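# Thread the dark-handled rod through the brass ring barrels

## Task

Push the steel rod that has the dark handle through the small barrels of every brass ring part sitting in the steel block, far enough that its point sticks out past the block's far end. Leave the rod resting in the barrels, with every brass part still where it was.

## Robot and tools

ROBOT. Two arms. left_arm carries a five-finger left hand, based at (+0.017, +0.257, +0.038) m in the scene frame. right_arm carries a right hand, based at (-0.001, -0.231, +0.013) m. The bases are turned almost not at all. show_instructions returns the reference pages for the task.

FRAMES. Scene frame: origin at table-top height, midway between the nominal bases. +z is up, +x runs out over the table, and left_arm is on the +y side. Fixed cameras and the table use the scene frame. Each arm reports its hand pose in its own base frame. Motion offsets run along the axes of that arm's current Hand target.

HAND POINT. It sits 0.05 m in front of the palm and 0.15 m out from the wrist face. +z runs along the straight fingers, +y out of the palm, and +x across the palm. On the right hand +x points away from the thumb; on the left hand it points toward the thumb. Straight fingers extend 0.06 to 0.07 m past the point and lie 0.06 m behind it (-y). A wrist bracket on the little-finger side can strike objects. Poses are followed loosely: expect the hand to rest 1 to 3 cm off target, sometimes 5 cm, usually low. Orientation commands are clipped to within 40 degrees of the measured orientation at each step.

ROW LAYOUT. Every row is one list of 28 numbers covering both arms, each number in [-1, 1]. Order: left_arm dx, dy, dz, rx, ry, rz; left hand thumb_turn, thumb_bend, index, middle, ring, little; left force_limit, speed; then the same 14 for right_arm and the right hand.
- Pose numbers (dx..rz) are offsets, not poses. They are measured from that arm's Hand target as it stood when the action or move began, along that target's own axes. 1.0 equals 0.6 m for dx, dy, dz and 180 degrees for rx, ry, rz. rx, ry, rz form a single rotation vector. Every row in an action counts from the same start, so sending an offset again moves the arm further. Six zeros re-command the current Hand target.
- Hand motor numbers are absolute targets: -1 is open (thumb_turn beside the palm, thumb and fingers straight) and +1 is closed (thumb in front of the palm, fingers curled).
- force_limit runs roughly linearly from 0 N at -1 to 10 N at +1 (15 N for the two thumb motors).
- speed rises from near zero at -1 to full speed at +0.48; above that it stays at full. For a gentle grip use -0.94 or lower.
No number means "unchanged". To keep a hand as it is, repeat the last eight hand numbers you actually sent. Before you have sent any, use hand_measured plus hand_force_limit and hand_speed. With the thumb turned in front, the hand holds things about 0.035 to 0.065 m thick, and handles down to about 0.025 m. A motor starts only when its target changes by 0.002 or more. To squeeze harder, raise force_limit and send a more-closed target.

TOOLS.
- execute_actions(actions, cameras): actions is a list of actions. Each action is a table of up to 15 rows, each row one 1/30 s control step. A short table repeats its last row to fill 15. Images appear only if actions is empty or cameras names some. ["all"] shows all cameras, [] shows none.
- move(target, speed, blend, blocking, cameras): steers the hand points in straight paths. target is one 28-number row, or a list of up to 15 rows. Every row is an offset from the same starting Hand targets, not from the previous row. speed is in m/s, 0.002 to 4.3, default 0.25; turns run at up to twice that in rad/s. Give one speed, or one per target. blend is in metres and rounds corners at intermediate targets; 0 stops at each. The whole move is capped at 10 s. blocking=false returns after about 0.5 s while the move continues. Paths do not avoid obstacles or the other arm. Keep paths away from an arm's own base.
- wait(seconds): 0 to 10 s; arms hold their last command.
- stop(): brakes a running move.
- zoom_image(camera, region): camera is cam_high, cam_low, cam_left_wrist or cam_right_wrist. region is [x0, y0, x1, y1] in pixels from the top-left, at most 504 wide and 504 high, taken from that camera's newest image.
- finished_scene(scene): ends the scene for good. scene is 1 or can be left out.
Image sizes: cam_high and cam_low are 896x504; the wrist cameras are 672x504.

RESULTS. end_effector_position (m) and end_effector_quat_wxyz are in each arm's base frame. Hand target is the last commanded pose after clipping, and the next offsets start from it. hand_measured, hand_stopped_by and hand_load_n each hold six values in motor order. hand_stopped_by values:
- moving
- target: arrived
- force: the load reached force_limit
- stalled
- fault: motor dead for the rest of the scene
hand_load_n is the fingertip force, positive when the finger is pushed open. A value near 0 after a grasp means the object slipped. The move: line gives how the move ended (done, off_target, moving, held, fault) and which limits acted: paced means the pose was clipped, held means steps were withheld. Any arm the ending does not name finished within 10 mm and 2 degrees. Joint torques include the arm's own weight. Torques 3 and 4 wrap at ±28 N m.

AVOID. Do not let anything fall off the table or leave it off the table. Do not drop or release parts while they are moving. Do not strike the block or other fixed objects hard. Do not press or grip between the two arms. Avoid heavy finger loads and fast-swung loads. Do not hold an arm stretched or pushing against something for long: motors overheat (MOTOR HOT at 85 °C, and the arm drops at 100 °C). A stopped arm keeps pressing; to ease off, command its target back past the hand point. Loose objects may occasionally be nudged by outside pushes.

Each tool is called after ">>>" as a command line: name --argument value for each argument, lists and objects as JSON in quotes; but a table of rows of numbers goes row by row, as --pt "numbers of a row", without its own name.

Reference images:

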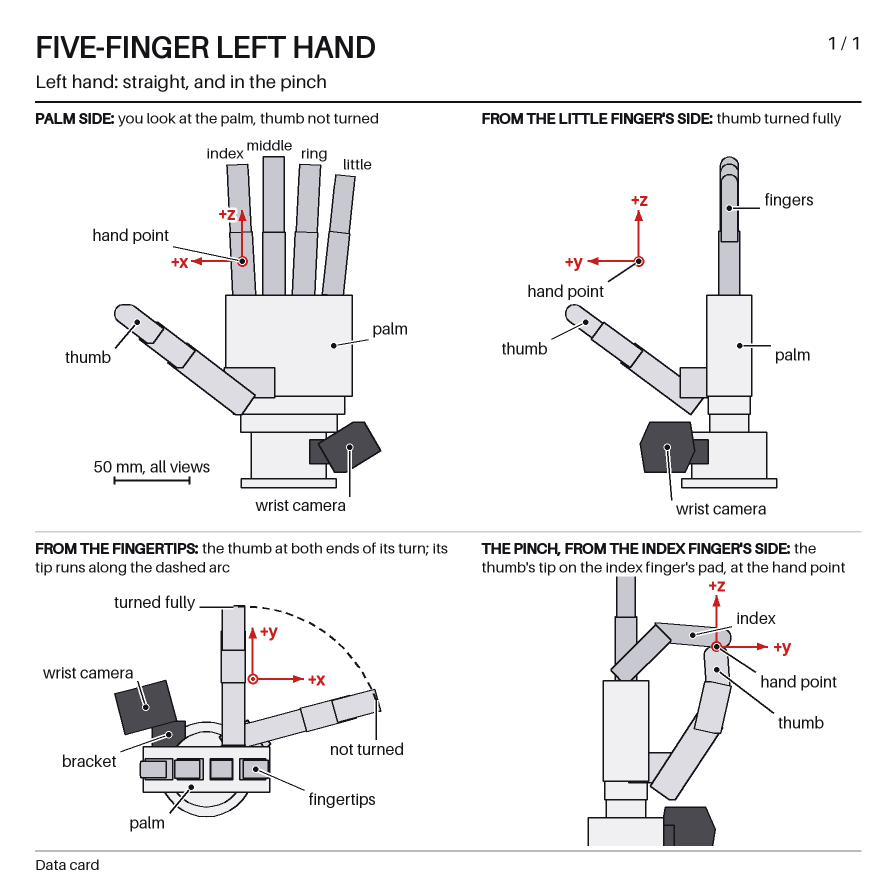

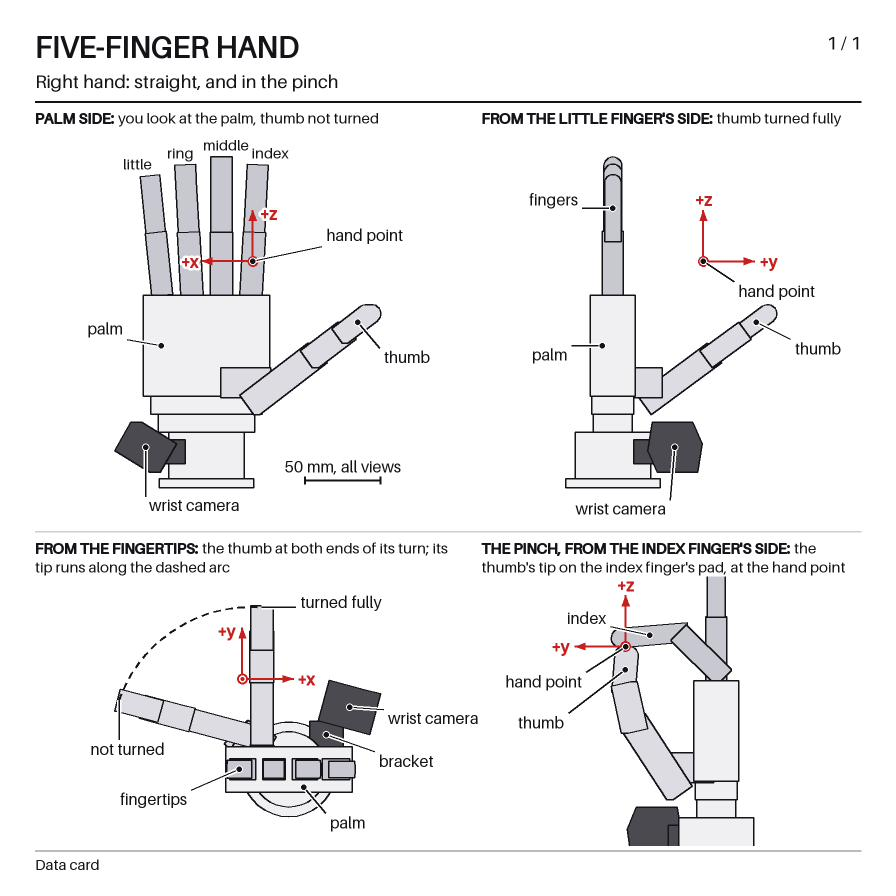

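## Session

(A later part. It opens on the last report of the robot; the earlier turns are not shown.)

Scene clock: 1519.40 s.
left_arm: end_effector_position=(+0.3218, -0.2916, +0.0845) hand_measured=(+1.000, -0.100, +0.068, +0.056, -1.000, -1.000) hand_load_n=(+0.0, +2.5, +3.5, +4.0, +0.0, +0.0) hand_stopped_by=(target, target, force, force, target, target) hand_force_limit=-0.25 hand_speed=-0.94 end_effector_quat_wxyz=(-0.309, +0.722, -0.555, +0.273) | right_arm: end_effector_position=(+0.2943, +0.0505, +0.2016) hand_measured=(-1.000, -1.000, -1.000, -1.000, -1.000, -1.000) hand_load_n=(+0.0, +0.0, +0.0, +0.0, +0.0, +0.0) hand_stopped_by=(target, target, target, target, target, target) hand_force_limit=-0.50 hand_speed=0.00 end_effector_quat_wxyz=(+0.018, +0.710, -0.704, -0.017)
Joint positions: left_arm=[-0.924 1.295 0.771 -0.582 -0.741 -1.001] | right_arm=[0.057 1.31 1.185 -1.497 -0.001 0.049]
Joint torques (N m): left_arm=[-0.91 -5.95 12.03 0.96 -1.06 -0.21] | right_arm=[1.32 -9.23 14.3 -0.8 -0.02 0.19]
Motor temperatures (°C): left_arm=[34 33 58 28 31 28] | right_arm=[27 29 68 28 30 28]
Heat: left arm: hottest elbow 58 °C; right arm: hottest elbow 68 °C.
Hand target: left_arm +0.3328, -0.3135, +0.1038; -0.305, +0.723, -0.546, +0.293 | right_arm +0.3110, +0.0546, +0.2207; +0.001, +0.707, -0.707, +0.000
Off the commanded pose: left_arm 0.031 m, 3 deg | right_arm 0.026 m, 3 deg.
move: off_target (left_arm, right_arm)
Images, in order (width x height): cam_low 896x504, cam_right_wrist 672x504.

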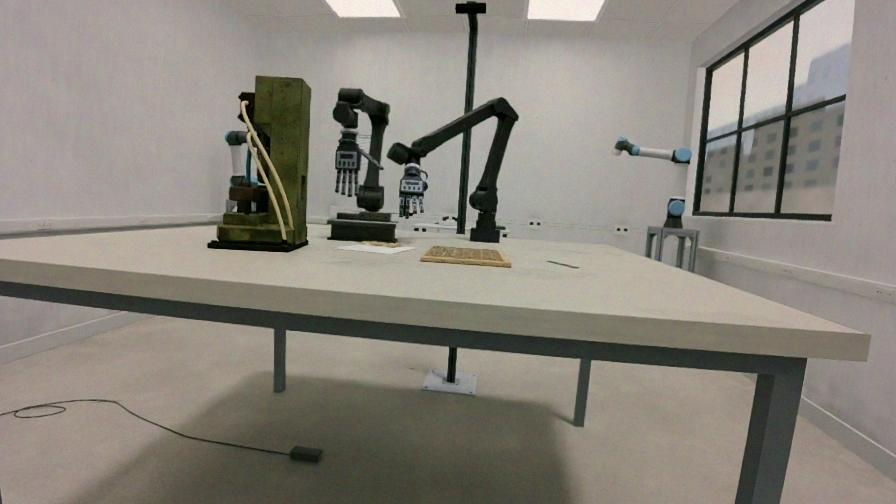

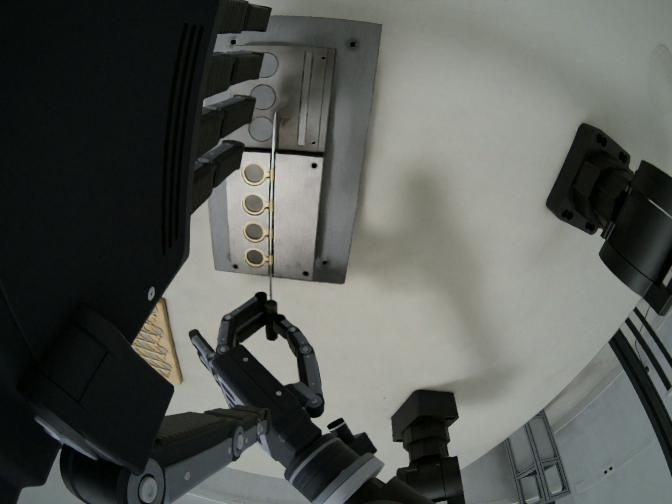

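>>> move --target '[0.0140,0.0022,-0.0001,0,0,0,1,-0.1,0.39,0.5,-1.0,-1.0,-0.25,-0.94,0,0,0,0,0,0,-1,-1,-1,-1,-1,-1,-0.5,0.0]' --speed 0.04 --cameras '["cam_right_wrist","cam_low"]'

>>> zoom_image --camera "cam_right_wrist" --region '[200, 200, 340, 380]'

>>> zoom_image --camera "cam_low" --region '[370, 180, 450, 240]'

Scene clock: 1524.90 s.
left_arm: end_effector_position=(+0.3232, -0.2999, +0.0845) hand_measured=(+1.000, -0.100, +0.068, +0.056, -1.000, -1.000) hand_load_n=(+0.0, +2.5, +3.5, +3.5, +0.0, +0.0) hand_stopped_by=(target, target, force, force, target, target) hand_force_limit=-0.25 hand_speed=-0.94 end_effector_quat_wxyz=(-0.309, +0.722, -0.555, +0.273) | right_arm: end_effector_position=(+0.2943, +0.0505, +0.2016) hand_measured=(-1.000, -1.000, -1.000, -1.000, -1.000, -1.000) hand_load_n=(+0.0, +0.0, +0.0, +0.0, +0.0, +0.0) hand_stopped_by=(target, target, target, target, target, target) hand_force_limit=-0.50 hand_speed=0.00 end_effector_quat_wxyz=(+0.018, +0.710, -0.704, -0.017)
Joint positions: left_arm=[-0.935 1.317 0.791 -0.59 -0.747 -1.015] | right_arm=[0.057 1.31 1.185 -1.497 -0.001 0.049]
Joint torques (N m): left_arm=[-0.85 -6.12 11.96 0.8 -1.05 -0.07] | right_arm=[1.38 -9.23 14.28 -0.8 -0.02 0.18]
Motor temperatures (°C): left_arm=[34 33 58 28 31 28] | right_arm=[27 29 68 28 30 28]
Heat: left arm: hottest elbow 58 °C; right arm: hottest elbow 68 °C.
Hand target: left_arm +0.3340, -0.3219, +0.1035; -0.305, +0.723, -0.546, +0.293 | right_arm +0.3110, +0.0546, +0.2207; +0.001, +0.707, -0.707, +0.000
Off the commanded pose: left_arm 0.031 m, 3 deg | right_arm 0.026 m, 3 deg.
move: off_target (left_arm, right_arm)
Images, in order (width x height): cam_low 896x504, cam_right_wrist 672x504.

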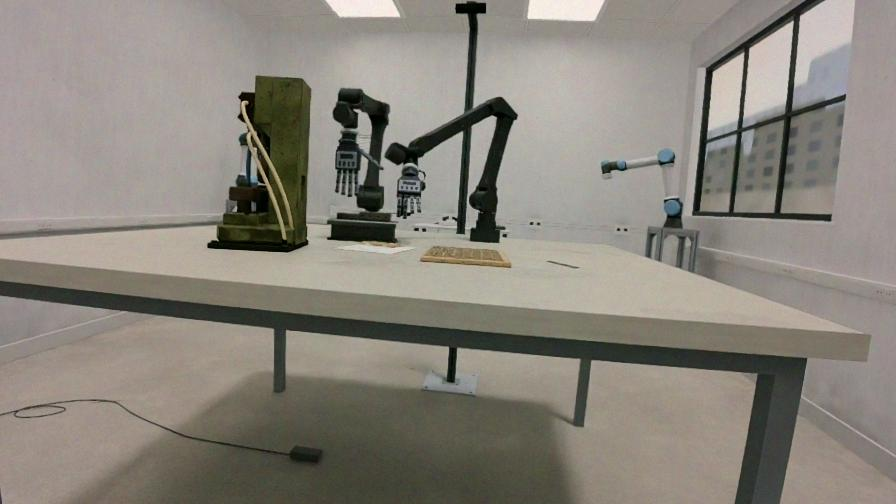

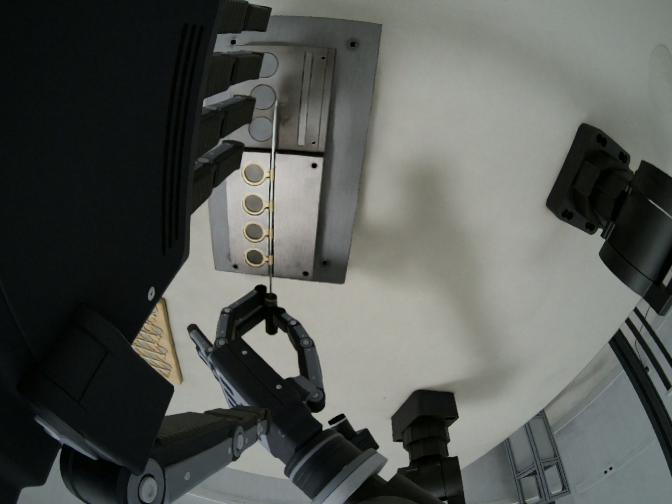

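Scaled by 2.800 from the camera's 672x504 image, which has a finer 960x720 frame.

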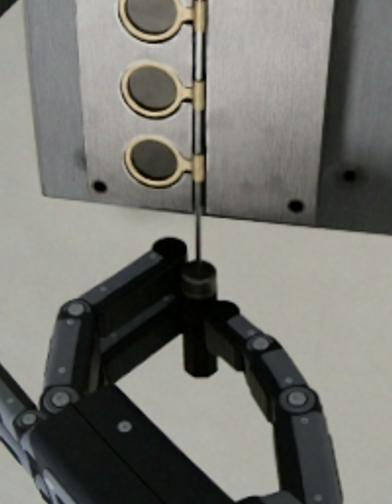

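Scaled by 6.300 from the camera's 896x504 image, which has a finer 1280x720 frame.

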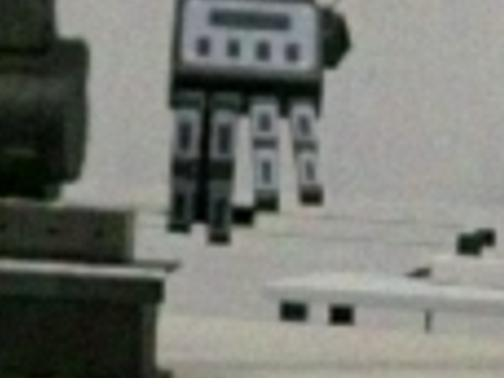

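>>> move --target '[0.0140,0.0022,-0.0001,0,0,0,1,-0.1,0.39,0.5,-1.0,-1.0,-0.25,-0.94,0,0,0,0,0,0,-1,-1,-1,-1,-1,-1,-0.5,0.0]' --speed 0.04 --cameras '["cam_right_wrist","cam_low"]'

>>> zoom_image --camera "cam_right_wrist" --region '[200, 200, 340, 380]'

>>> zoom_image --camera "cam_low" --region '[370, 180, 450, 240]'

Scene clock: 1533.17 s.
left_arm: end_effector_position=(+0.3247, -0.3083, +0.0847) hand_measured=(+1.000, -0.100, +0.068, +0.056, -1.000, -1.000) hand_load_n=(+0.0, +2.5, +3.5, +3.5, -0.5, +0.0) hand_stopped_by=(target, target, force, force, target, target) hand_force_limit=-0.25 hand_speed=-0.94 end_effector_quat_wxyz=(-0.309, +0.722, -0.555, +0.274) | right_arm: end_effector_position=(+0.2943, +0.0505, +0.2016) hand_measured=(-1.000, -1.000, -1.000, -1.000, -1.000, -1.000) hand_load_n=(+0.0, +0.0, +0.0, +0.0, +0.0, +0.0) hand_stopped_by=(target, target, target, target, target, target) hand_force_limit=-0.50 hand_speed=0.00 end_effector_quat_wxyz=(+0.018, +0.710, -0.704, -0.017)
Joint positions: left_arm=[-0.946 1.338 0.812 -0.598 -0.752 -1.028] | right_arm=[0.057 1.31 1.185 -1.497 -0.001 0.049]
Joint torques (N m): left_arm=[-1.2 -6.12 11.99 0.77 -1.05 -0.19] | right_arm=[1.32 -9.23 14.28 -0.8 -0.02 0.19]
Motor temperatures (°C): left_arm=[34 33 58 28 31 28] | right_arm=[27 29 68 28 30 28]
Heat: left arm: hottest elbow 58 °C; right arm: hottest elbow 68 °C.
Hand target: left_arm +0.3352, -0.3304, +0.1035; -0.305, +0.723, -0.546, +0.293 | right_arm +0.3110, +0.0546, +0.2207; +0.001, +0.707, -0.707, +0.000
Off the commanded pose: left_arm 0.031 m, 2 deg | right_arm 0.026 m, 3 deg.
move: off_target (left_arm, right_arm)
Images, in order (width x height): cam_low 896x504, cam_right_wrist 672x504.

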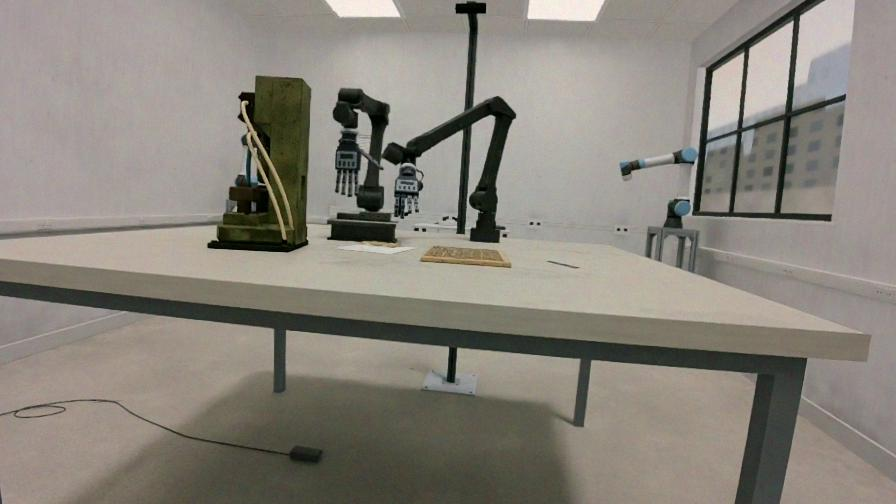

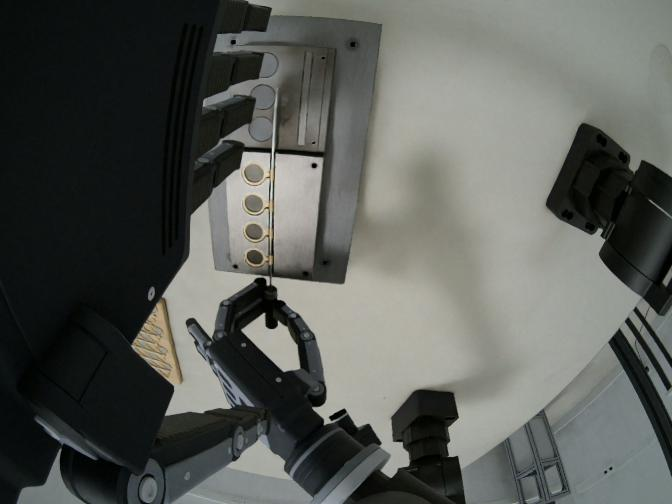

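Scaled by 2.800 from the camera's 672x504 image, which has a finer 960x720 frame.

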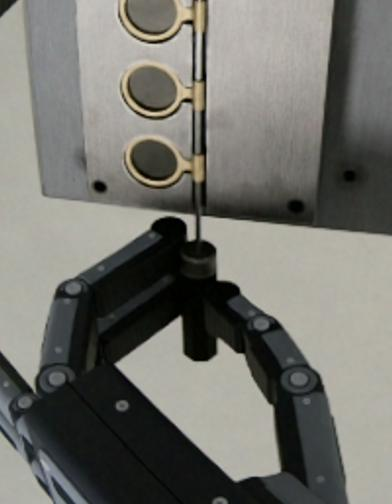

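Scaled by 6.300 from the camera's 896x504 image, which has a finer 1280x720 frame.

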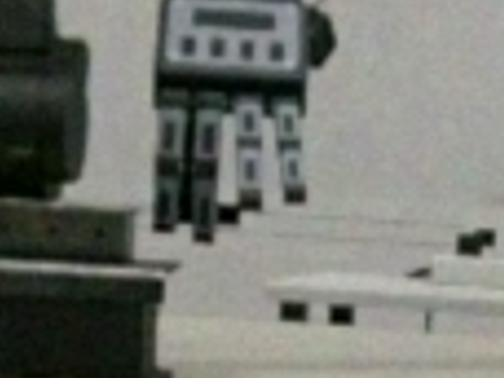

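>>> move --target '[0.0100,0.0016,-0.0001,0,0,0,1,-0.1,0.39,0.5,-1.0,-1.0,-0.25,-0.94,0,0,0,0,0,0,-1,-1,-1,-1,-1,-1,-0.5,0.0]' --speed 0.04 --cameras '["cam_right_wrist","cam_low","cam_left_wrist"]'

>>> zoom_image --camera "cam_right_wrist" --region '[200, 200, 340, 380]'

>>> zoom_image --camera "cam_low" --region '[370, 180, 450, 240]'

>>> zoom_image --camera "cam_right_wrist" --region '[220, 60, 340, 290]'

Scene clock: 1537.87 s.
left_arm: end_effector_position=(+0.3256, -0.3144, +0.0848) hand_measured=(+1.000, -0.100, +0.068, +0.056, -1.000, -1.000) hand_load_n=(+0.0, +2.5, +3.5, +3.5, +0.0, -0.5) hand_stopped_by=(target, target, force, force, target, target) hand_force_limit=-0.25 hand_speed=-0.94 end_effector_quat_wxyz=(-0.309, +0.722, -0.555, +0.274) | right_arm: end_effector_position=(+0.2943, +0.0505, +0.2016) hand_measured=(-1.000, -1.000, -1.000, -1.000, -1.000, -1.000) hand_load_n=(+0.0, +0.0, +0.0, +0.0, +0.0, +0.0) hand_stopped_by=(target, target, target, target, target, target) hand_force_limit=-0.50 hand_speed=0.00 end_effector_quat_wxyz=(+0.018, +0.710, -0.704, -0.017)
Joint positions: left_arm=[-0.953 1.353 0.827 -0.603 -0.755 -1.037] | right_arm=[0.057 1.31 1.185 -1.497 -0.001 0.049]
Joint torques (N m): left_arm=[-1.2 -6.65 11.97 0.96 -1.08 -0.15] | right_arm=[1.38 -9.23 14.3 -0.81 -0.02 0.19]
Motor temperatures (°C): left_arm=[34 33 58 28 31 28] | right_arm=[27 29 68 28 30 28]
Heat: left arm: hottest elbow 58 °C; right arm: hottest elbow 68 °C.
Hand target: left_arm +0.3358, -0.3365, +0.1034; -0.304, +0.723, -0.546, +0.293 | right_arm +0.3110, +0.0546, +0.2207; +0.001, +0.707, -0.707, +0.000
Off the commanded pose: left_arm 0.031 m, 2 deg | right_arm 0.026 m, 3 deg.
move: off_target (left_arm, right_arm)
Images, in order (width x height): cam_low 896x504, cam_left_wrist 672x504, cam_right_wrist 672x504.

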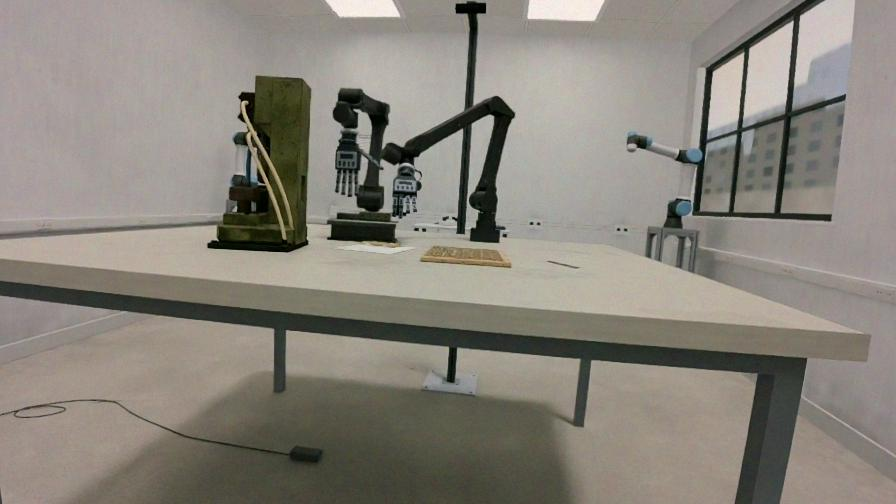

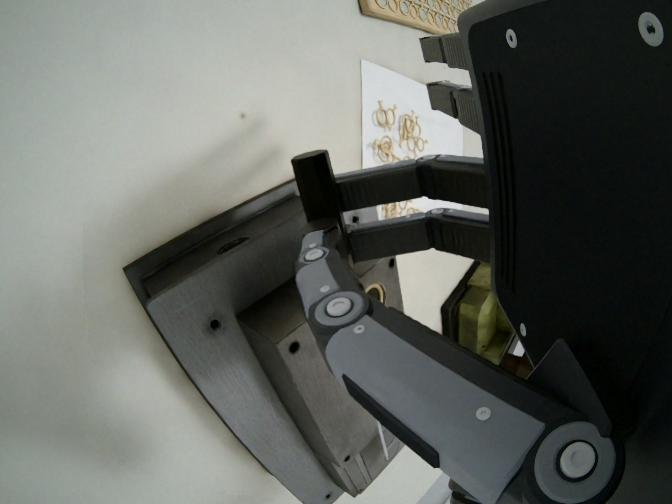

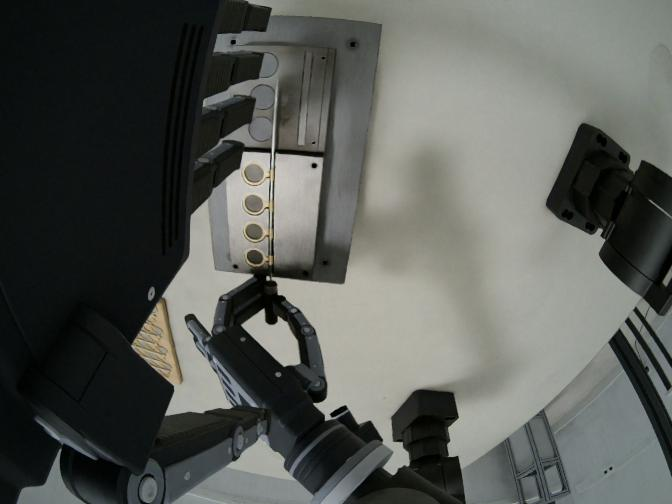

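Scaled by 2.800 from the camera's 672x504 image, which has a finer 960x720 frame.

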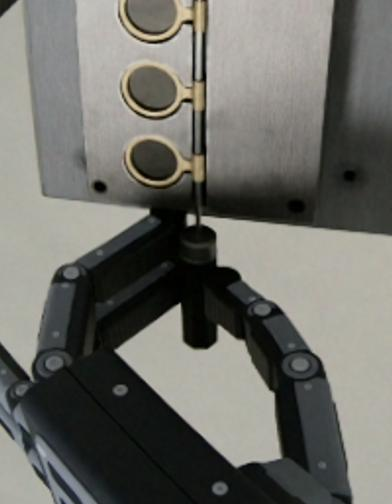

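Scaled by 6.300 from the camera's 896x504 image, which has a finer 1280x720 frame.

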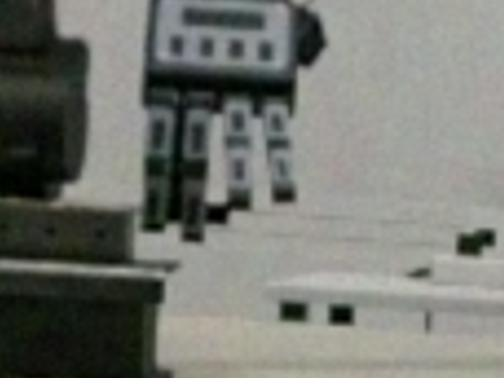

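Scaled by 2.191 from the camera's 672x504 image, which has a finer 960x720 frame.

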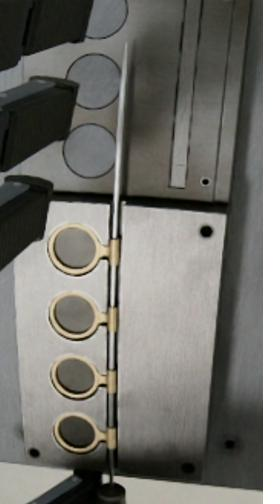

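>>> move --target '[0,0,0,0,0,0,1,-0.1,-0.1,-0.1,-1.0,-1.0,-0.25,-0.85,0,0,0,0,0,0,-1,-1,-1,-1,-1,-1,-0.5,0.0]' --speed 0.04 --cameras '["cam_right_wrist","cam_left_wrist"]'

>>> zoom_image --camera "cam_right_wrist" --region '[220, 60, 340, 290]'

>>> zoom_image --camera "cam_right_wrist" --region '[220, 220, 320, 350]'

Scene clock: 1550.33 s.
left_arm: end_effector_position=(+0.3270, -0.3156, +0.0867) hand_measured=(+1.000, -0.100, -0.100, -0.100, -1.000, -1.000) hand_load_n=(+0.0, +0.0, +0.0, +0.0, +0.0, +0.0) hand_stopped_by=(target, target, target, target, target, target) hand_force_limit=-0.25 hand_speed=-0.85 end_effector_quat_wxyz=(-0.309, +0.723, -0.552, +0.276) | right_arm: end_effector_position=(+0.2943, +0.0505, +0.2016) hand_measured=(-1.000, -1.000, -1.000, -1.000, -1.000, -1.000) hand_load_n=(+0.0, +0.0, +0.0, +0.0, +0.0, +0.0) hand_stopped_by=(target, target, target, target, target, target) hand_force_limit=-0.50 hand_speed=0.00 end_effector_quat_wxyz=(+0.018, +0.710, -0.704, -0.017)
Joint positions: left_arm=[-0.953 1.353 0.831 -0.604 -0.757 -1.041] | right_arm=[0.057 1.31 1.185 -1.497 -0.001 0.049]
Joint torques (N m): left_arm=[-0.91 -7.18 11.64 0.96 -0.99 -0.16] | right_arm=[1.38 -9.29 14.3 -0.8 -0.02 0.18]
Motor temperatures (°C): left_arm=[34 33 58 28 31 28] | right_arm=[27 29 68 28 30 28]
Heat: left arm: hottest elbow 58 °C; right arm: hottest elbow 68 °C.
Hand target: left_arm +0.3358, -0.3364, +0.1033; -0.305, +0.723, -0.546, +0.293 | right_arm +0.3110, +0.0546, +0.2207; +0.001, +0.707, -0.707, +0.000
Off the commanded pose: left_arm 0.028 m, 2 deg | right_arm 0.026 m, 3 deg.
move: off_target (left_arm, right_arm)
Images, in order (width x height): cam_left_wrist 672x504, cam_right_wrist 672x504.

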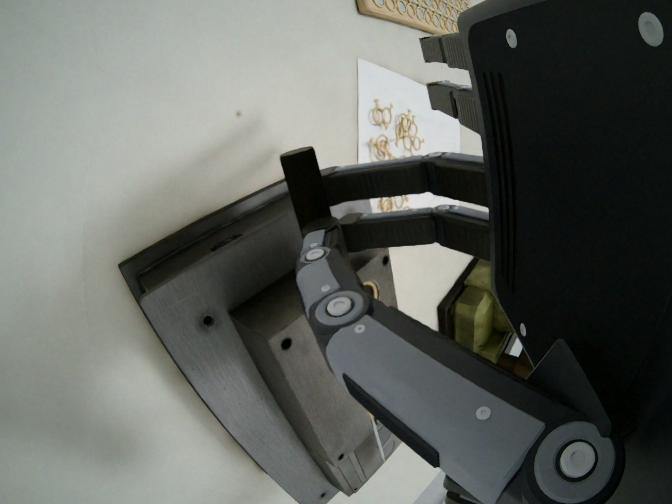

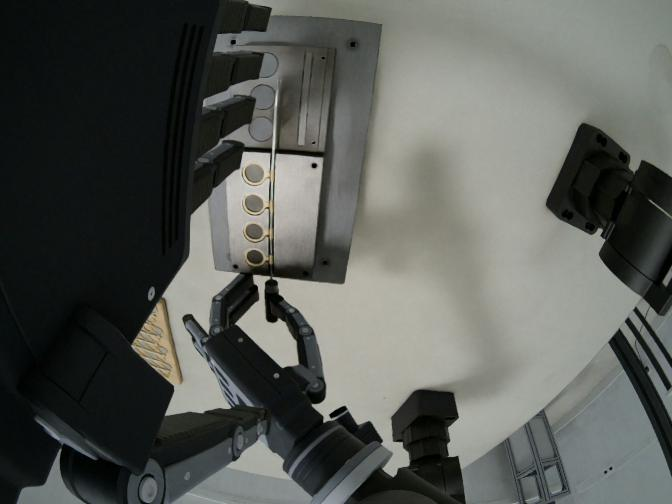

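Scaled by 2.191 from the camera's 672x504 image, which has a finer 960x720 frame.

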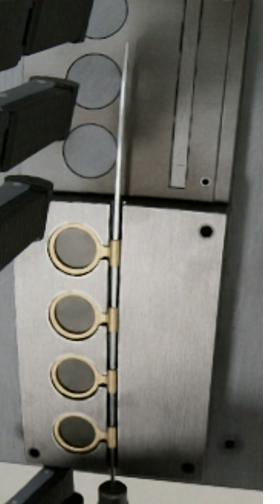

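Scaled by 3.877 from the camera's 672x504 image, which has a finer 960x720 frame.

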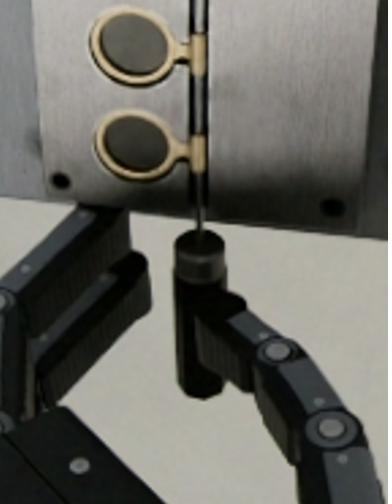

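>>> move --target '[0,0,0,0,0,0,1,-0.5,-0.1,-0.1,-1.0,-1.0,-0.25,-0.85,0,0,0,0,0,0,-1,-1,-1,-1,-1,-1,-0.5,0.0]' --speed 0.04 --cameras '["cam_right_wrist","cam_left_wrist","cam_low"]'

>>> zoom_image --camera "cam_right_wrist" --region '[220, 60, 340, 290]'

>>> zoom_image --camera "cam_right_wrist" --region '[220, 220, 320, 350]'

>>> zoom_image --camera "cam_low" --region '[340, 180, 430, 240]'

Scene clock: 1556.63 s.
left_arm: end_effector_position=(+0.3270, -0.3156, +0.0868) hand_measured=(+1.000, -0.500, -0.100, -0.100, -1.000, -1.000) hand_load_n=(+0.0, +0.0, +0.0, +0.0, +0.0, +0.0) hand_stopped_by=(target, target, target, target, target, target) hand_force_limit=-0.25 hand_speed=-0.85 end_effector_quat_wxyz=(-0.309, +0.724, -0.552, +0.276) | right_arm: end_effector_position=(+0.2943, +0.0505, +0.2016) hand_measured=(-1.000, -1.000, -1.000, -1.000, -1.000, -1.000) hand_load_n=(+0.0, +0.0, +0.0, +0.0, +0.0, +0.0) hand_stopped_by=(target, target, target, target, target, target) hand_force_limit=-0.50 hand_speed=0.00 end_effector_quat_wxyz=(+0.018, +0.710, -0.704, -0.017)
Joint positions: left_arm=[-0.953 1.353 0.831 -0.604 -0.757 -1.041] | right_arm=[0.057 1.31 1.185 -1.497 -0.001 0.049]
Joint torques (N m): left_arm=[-1.38 -6.83 11.7 0.9 -0.98 -0.13] | right_arm=[1.32 -9.23 14.28 -0.81 -0.02 0.19]
Motor temperatures (°C): left_arm=[34 33 59 28 31 28] | right_arm=[27 29 68 28 30 28]
Heat: left arm: hottest elbow 59 °C; right arm: hottest elbow 68 °C.
Hand target: left_arm +0.3358, -0.3365, +0.1033; -0.305, +0.723, -0.546, +0.293 | right_arm +0.3110, +0.0546, +0.2207; +0.001, +0.707, -0.707, +0.000
Off the commanded pose: left_arm 0.028 m, 2 deg | right_arm 0.026 m, 3 deg.
move: off_target (left_arm, right_arm)
Images, in order (width x height): cam_low 896x504, cam_left_wrist 672x504, cam_right_wrist 672x504.

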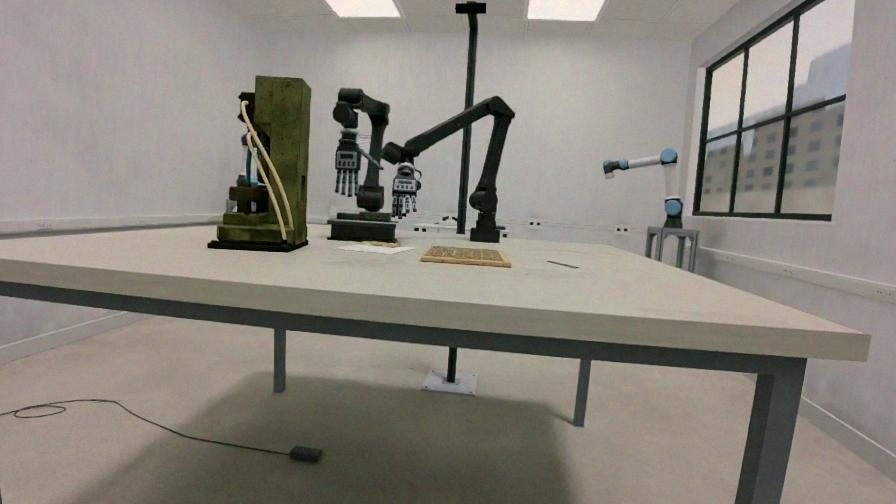

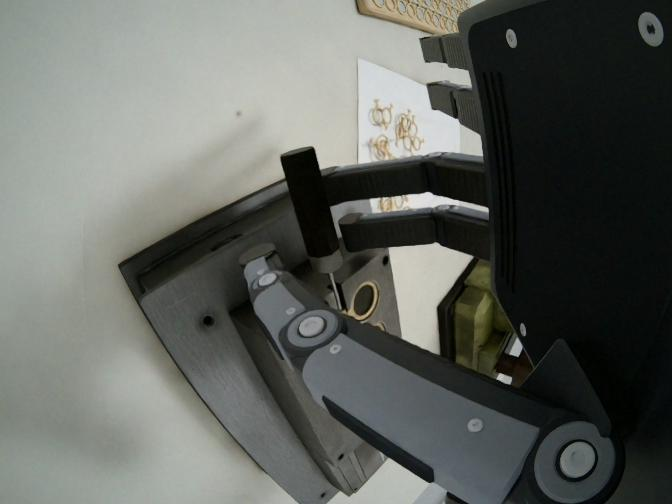

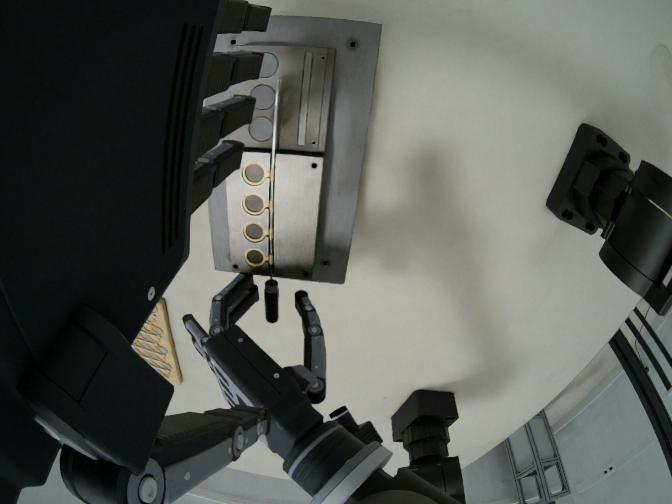

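Scaled by 2.191 from the camera's 672x504 image, which has a finer 960x720 frame.

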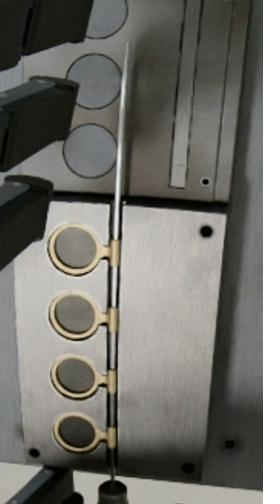

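Scaled by 3.877 from the camera's 672x504 image, which has a finer 960x720 frame.

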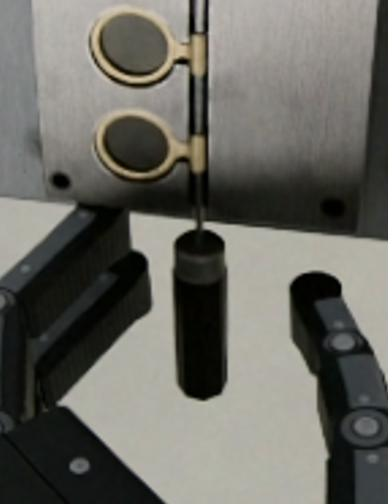

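Scaled by 5.600 from the camera's 896x504 image, which has a finer 1280x720 frame.

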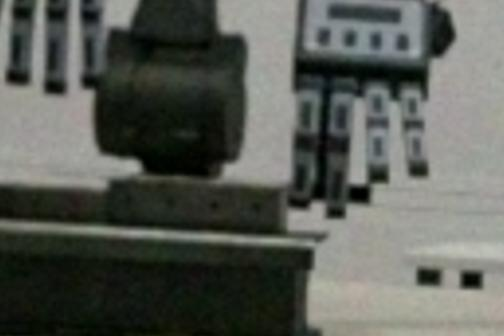

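>>> move --target '[0,0,0,0,0,0,1,-0.8,-0.45,-0.45,-1.0,-1.0,-0.25,-0.6,0,0,0,0,0,0,-1,-1,-1,-1,-1,-1,-0.5,0.0]' --speed 0.04 --cameras '["cam_right_wrist","cam_left_wrist"]'

>>> zoom_image --camera "cam_right_wrist" --region '[200, 200, 340, 380]'

Scene clock: 1569.17 s.
left_arm: end_effector_position=(+0.3271, -0.3156, +0.0868) hand_measured=(+1.000, -0.800, -0.450, -0.450, -1.000, -1.000) hand_load_n=(+0.0, +0.0, +0.0, +0.0, +0.0, +0.0) hand_stopped_by=(target, target, target, target, target, target) hand_force_limit=-0.25 hand_speed=-0.60 end_effector_quat_wxyz=(-0.309, +0.724, -0.552, +0.276) | right_arm: end_effector_position=(+0.2943, +0.0505, +0.2016) hand_measured=(-1.000, -1.000, -1.000, -1.000, -1.000, -1.000) hand_load_n=(+0.0, +0.0, +0.0, +0.0, +0.0, +0.0) hand_stopped_by=(target, target, target, target, target, target) hand_force_limit=-0.50 hand_speed=0.00 end_effector_quat_wxyz=(+0.018, +0.710, -0.704, -0.017)
Joint positions: left_arm=[-0.953 1.353 0.831 -0.604 -0.757 -1.042] | right_arm=[0.057 1.31 1.185 -1.497 -0.001 0.049]
Joint torques (N m): left_arm=[-0.91 -6.65 11.56 0.92 -0.96 -0.13] | right_arm=[1.38 -9.17 14.28 -0.8 -0.02 0.19]
Motor temperatures (°C): left_arm=[34 33 60 28 31 28] | right_arm=[27 29 68 28 30 28]
Heat: left arm: hottest elbow 60 °C; right arm: hottest elbow 68 °C.
Hand target: left_arm +0.3358, -0.3365, +0.1033; -0.305, +0.723, -0.546, +0.293 | right_arm +0.3110, +0.0546, +0.2207; +0.001, +0.707, -0.707, +0.000
Off the commanded pose: left_arm 0.028 m, 2 deg | right_arm 0.026 m, 3 deg.
move: off_target (left_arm, right_arm)
Images, in order (width x height): cam_left_wrist 672x504, cam_right_wrist 672x504.

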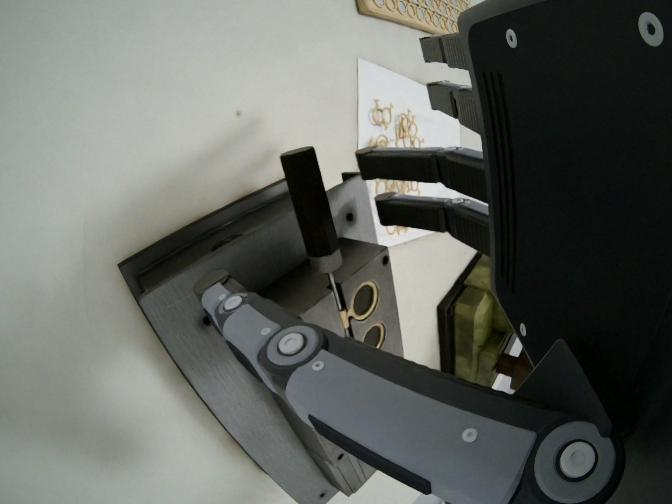

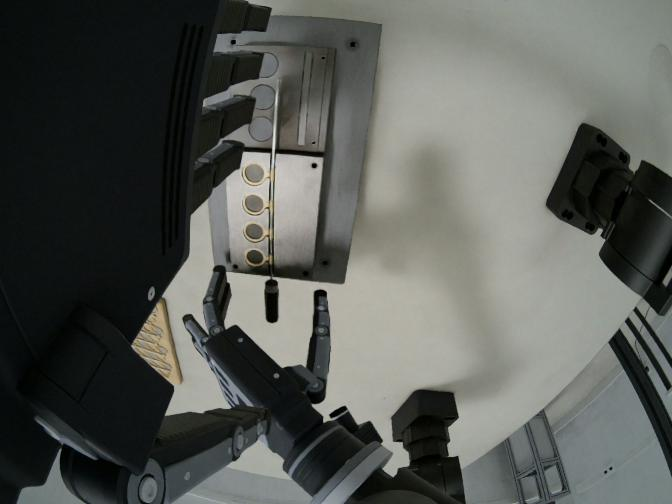

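Scaled by 2.800 from the camera's 672x504 image, which has a finer 960x720 frame.

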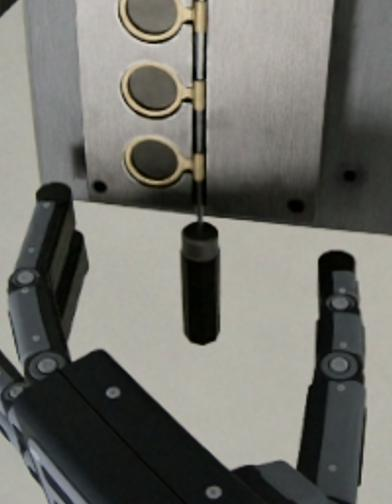

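>>> move --pt "-0.0413 0.0210 0.0013 0 0 0 1 -0.8 -0.45 -0.45 -1.0 -1.0 -0.25 -0.6 0 0 0 0 0 0 -1 -1 -1 -1 -1 -1 -0.5 0.0" --pt "-0.1408 0.0097 0.0008 0 0 0 1 -0.8 -0.45 -0.45 -1.0 -1.0 -0.25 -0.6 0 0 0 0 0 0 -1 -1 -1 -1 -1 -1 -0.5 0.0" --speed 0.06 --cameras '["cam_right_wrist","cam_left_wrist"]'

>>> zoom_image --camera "cam_right_wrist" --region '[220, 60, 340, 340]'

Scene clock: 1575.07 s.
left_arm: end_effector_position=(+0.3060, -0.2554, +0.0806) hand_measured=(+1.000, -0.800, -0.450, -0.450, -1.000, -1.000) hand_load_n=(+0.0, +0.0, +0.0, +0.0, +0.0, +0.0) hand_stopped_by=(target, target, target, target, target, target) hand_force_limit=-0.25 hand_speed=-0.60 end_effector_quat_wxyz=(-0.307, +0.720, -0.556, +0.279) | right_arm: end_effector_position=(+0.2943, +0.0505, +0.2016) hand_measured=(-1.000, -1.000, -1.000, -1.000, -1.000, -1.000) hand_load_n=(+0.0, +0.0, +0.0, +0.5, +0.0, +0.0) hand_stopped_by=(target, target, target, target, target, target) hand_force_limit=-0.50 hand_speed=0.00 end_effector_quat_wxyz=(+0.018, +0.710, -0.704, -0.017)
Joint positions: left_arm=[-0.893 1.179 0.657 -0.542 -0.724 -0.953] | right_arm=[0.057 1.31 1.185 -1.497 -0.001 0.049]
Joint torques (N m): left_arm=[1.03 -7 7.98 1.89 -0.57 0.01] | right_arm=[1.38 -9.23 14.28 -0.8 -0.02 0.18]
Motor temperatures (°C): left_arm=[34 33 59 28 31 28] | right_arm=[27 29 68 28 30 28]
Heat: left arm: hottest elbow 59 °C; right arm: hottest elbow 68 °C.
Hand target: left_arm +0.3130, -0.2557, +0.0908; -0.305, +0.723, -0.546, +0.293 | right_arm +0.3110, +0.0546, +0.2207; +0.001, +0.707, -0.707, +0.000
Off the commanded pose: left_arm 0.013 m, 2 deg | right_arm 0.026 m, 3 deg.
move: off_target (left_arm, right_arm)
Images, in order (width x height): cam_left_wrist 672x504, cam_right_wrist 672x504.

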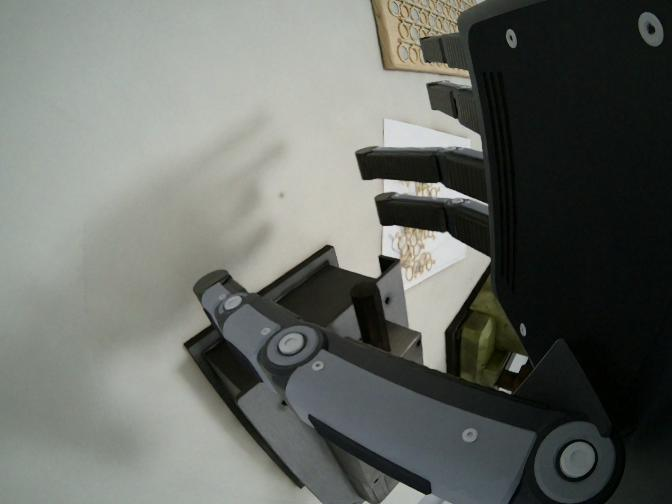

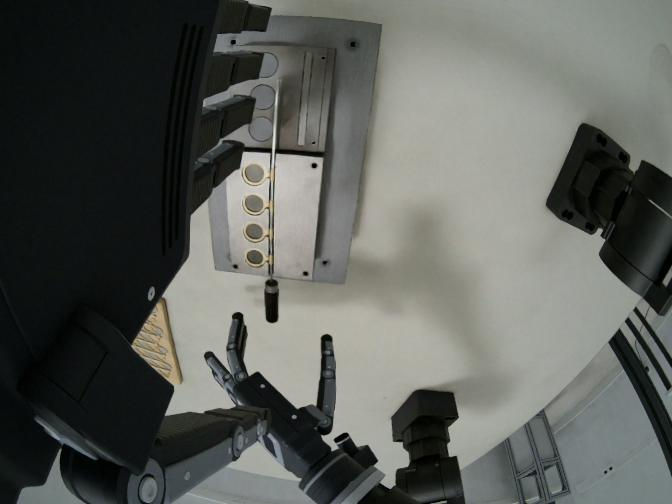

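Scaled by 1.800 from the camera's 672x504 image, which has a finer 960x720 frame.

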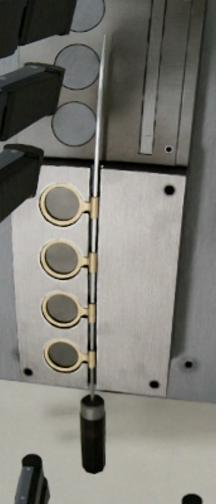

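>>> move --target '[-0.0925,-0.1028,-0.0985,0,0,0,1,-0.8,-0.45,-0.45,-1.0,-1.0,-0.25,-0.6,0,0,0,0,0,0,-1,-1,-1,-1,-1,-1,-0.5,0.0]' --speed 0.15 --cameras '["all"]'

>>> zoom_image --camera "cam_right_wrist" --region '[240, 130, 300, 290]'

>>> zoom_image --camera "cam_low" --region '[320, 190, 440, 250]'

>>> zoom_image --camera "cam_high" --region '[330, 160, 480, 260]'

Scene clock: 1580.93 s.
left_arm: end_effector_position=(+0.2827, -0.1913, +0.1455) hand_measured=(+1.000, -0.800, -0.450, -0.450, -1.000, -1.000) hand_load_n=(+0.0, +0.0, +0.0, +0.0, +0.0, +0.0) hand_stopped_by=(target, target, target, target, target, target) hand_force_limit=-0.25 hand_speed=-0.60 end_effector_quat_wxyz=(-0.306, +0.721, -0.558, +0.275) | right_arm: end_effector_position=(+0.2943, +0.0505, +0.2016) hand_measured=(-1.000, -1.000, -1.000, -1.000, -1.000, -1.000) hand_load_n=(+0.0, +0.0, +0.0, +0.0, +0.0, +0.0) hand_stopped_by=(target, target, target, target, target, target) hand_force_limit=-0.50 hand_speed=0.00 end_effector_quat_wxyz=(+0.018, +0.710, -0.704, -0.017)
Joint positions: left_arm=[-0.8 0.882 0.655 -0.78 -0.673 -0.851] | right_arm=[0.057 1.31 1.185 -1.497 -0.001 0.049]
Joint torques (N m): left_arm=[1.08 -4.19 12.21 1.1 -0.47 0.02] | right_arm=[1.38 -9.23 14.3 -0.8 -0.02 0.19]
Motor temperatures (°C): left_arm=[34 33 58 28 31 28] | right_arm=[27 29 68 28 30 28]
Heat: left arm: hottest elbow 58 °C; right arm: hottest elbow 68 °C.
Hand target: left_arm +0.2933, -0.1957, +0.1708; -0.305, +0.723, -0.546, +0.293 | right_arm +0.3110, +0.0546, +0.2207; +0.001, +0.707, -0.707, +0.000
Off the commanded pose: left_arm 0.028 m, 3 deg | right_arm 0.026 m, 3 deg.
move: off_target (left_arm, right_arm)

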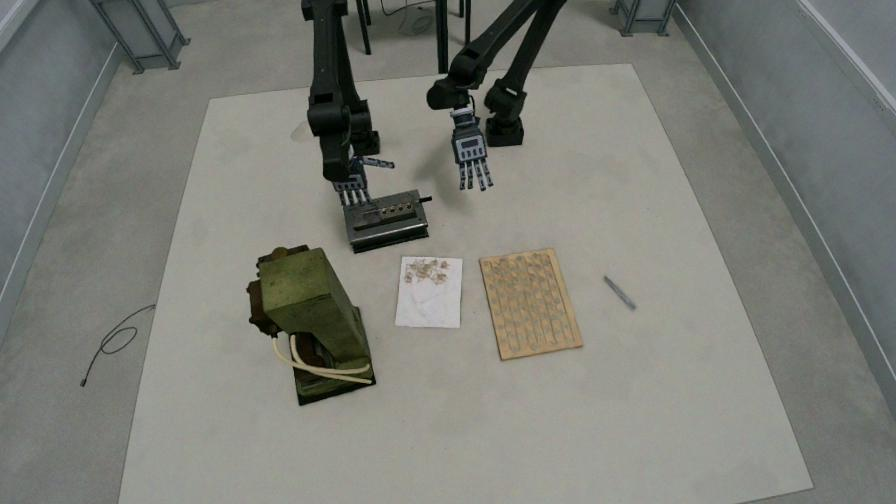

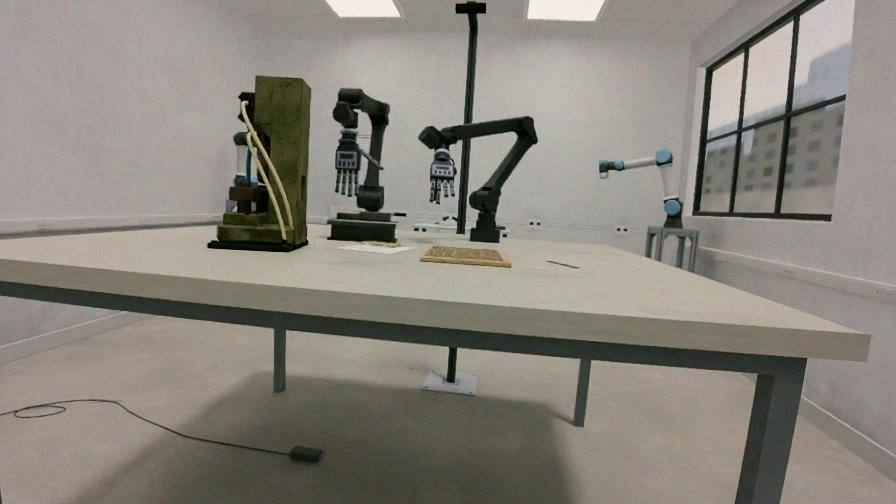

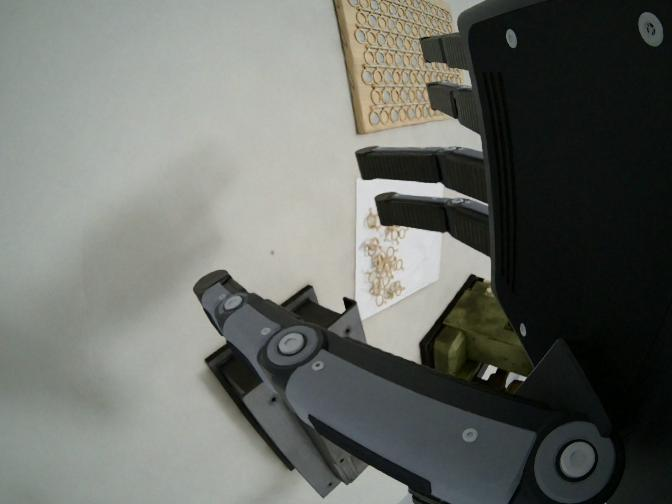

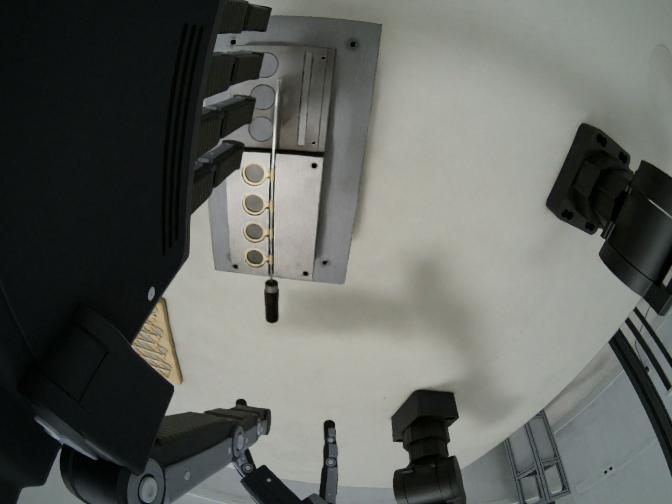

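Scaled by 3.150 from the camera's 672x504 image, which has a finer 960x720 frame.

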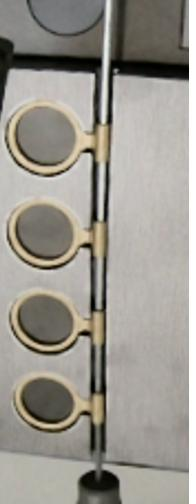

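Scaled by 4.200 from the camera's 896x504 image, which has a finer 1280x720 frame.

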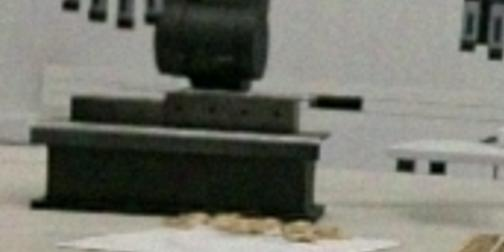

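Scaled by 3.360 from the camera's 896x504 image, which has a finer 1280x720 frame.

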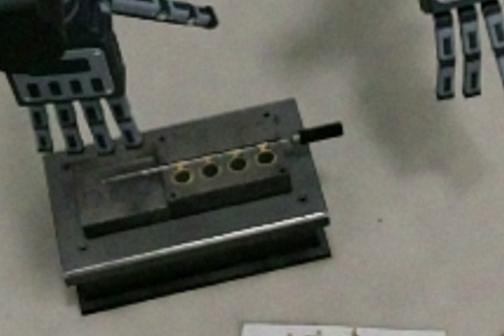

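>>> finished_scene

The scene is finished: the task was done.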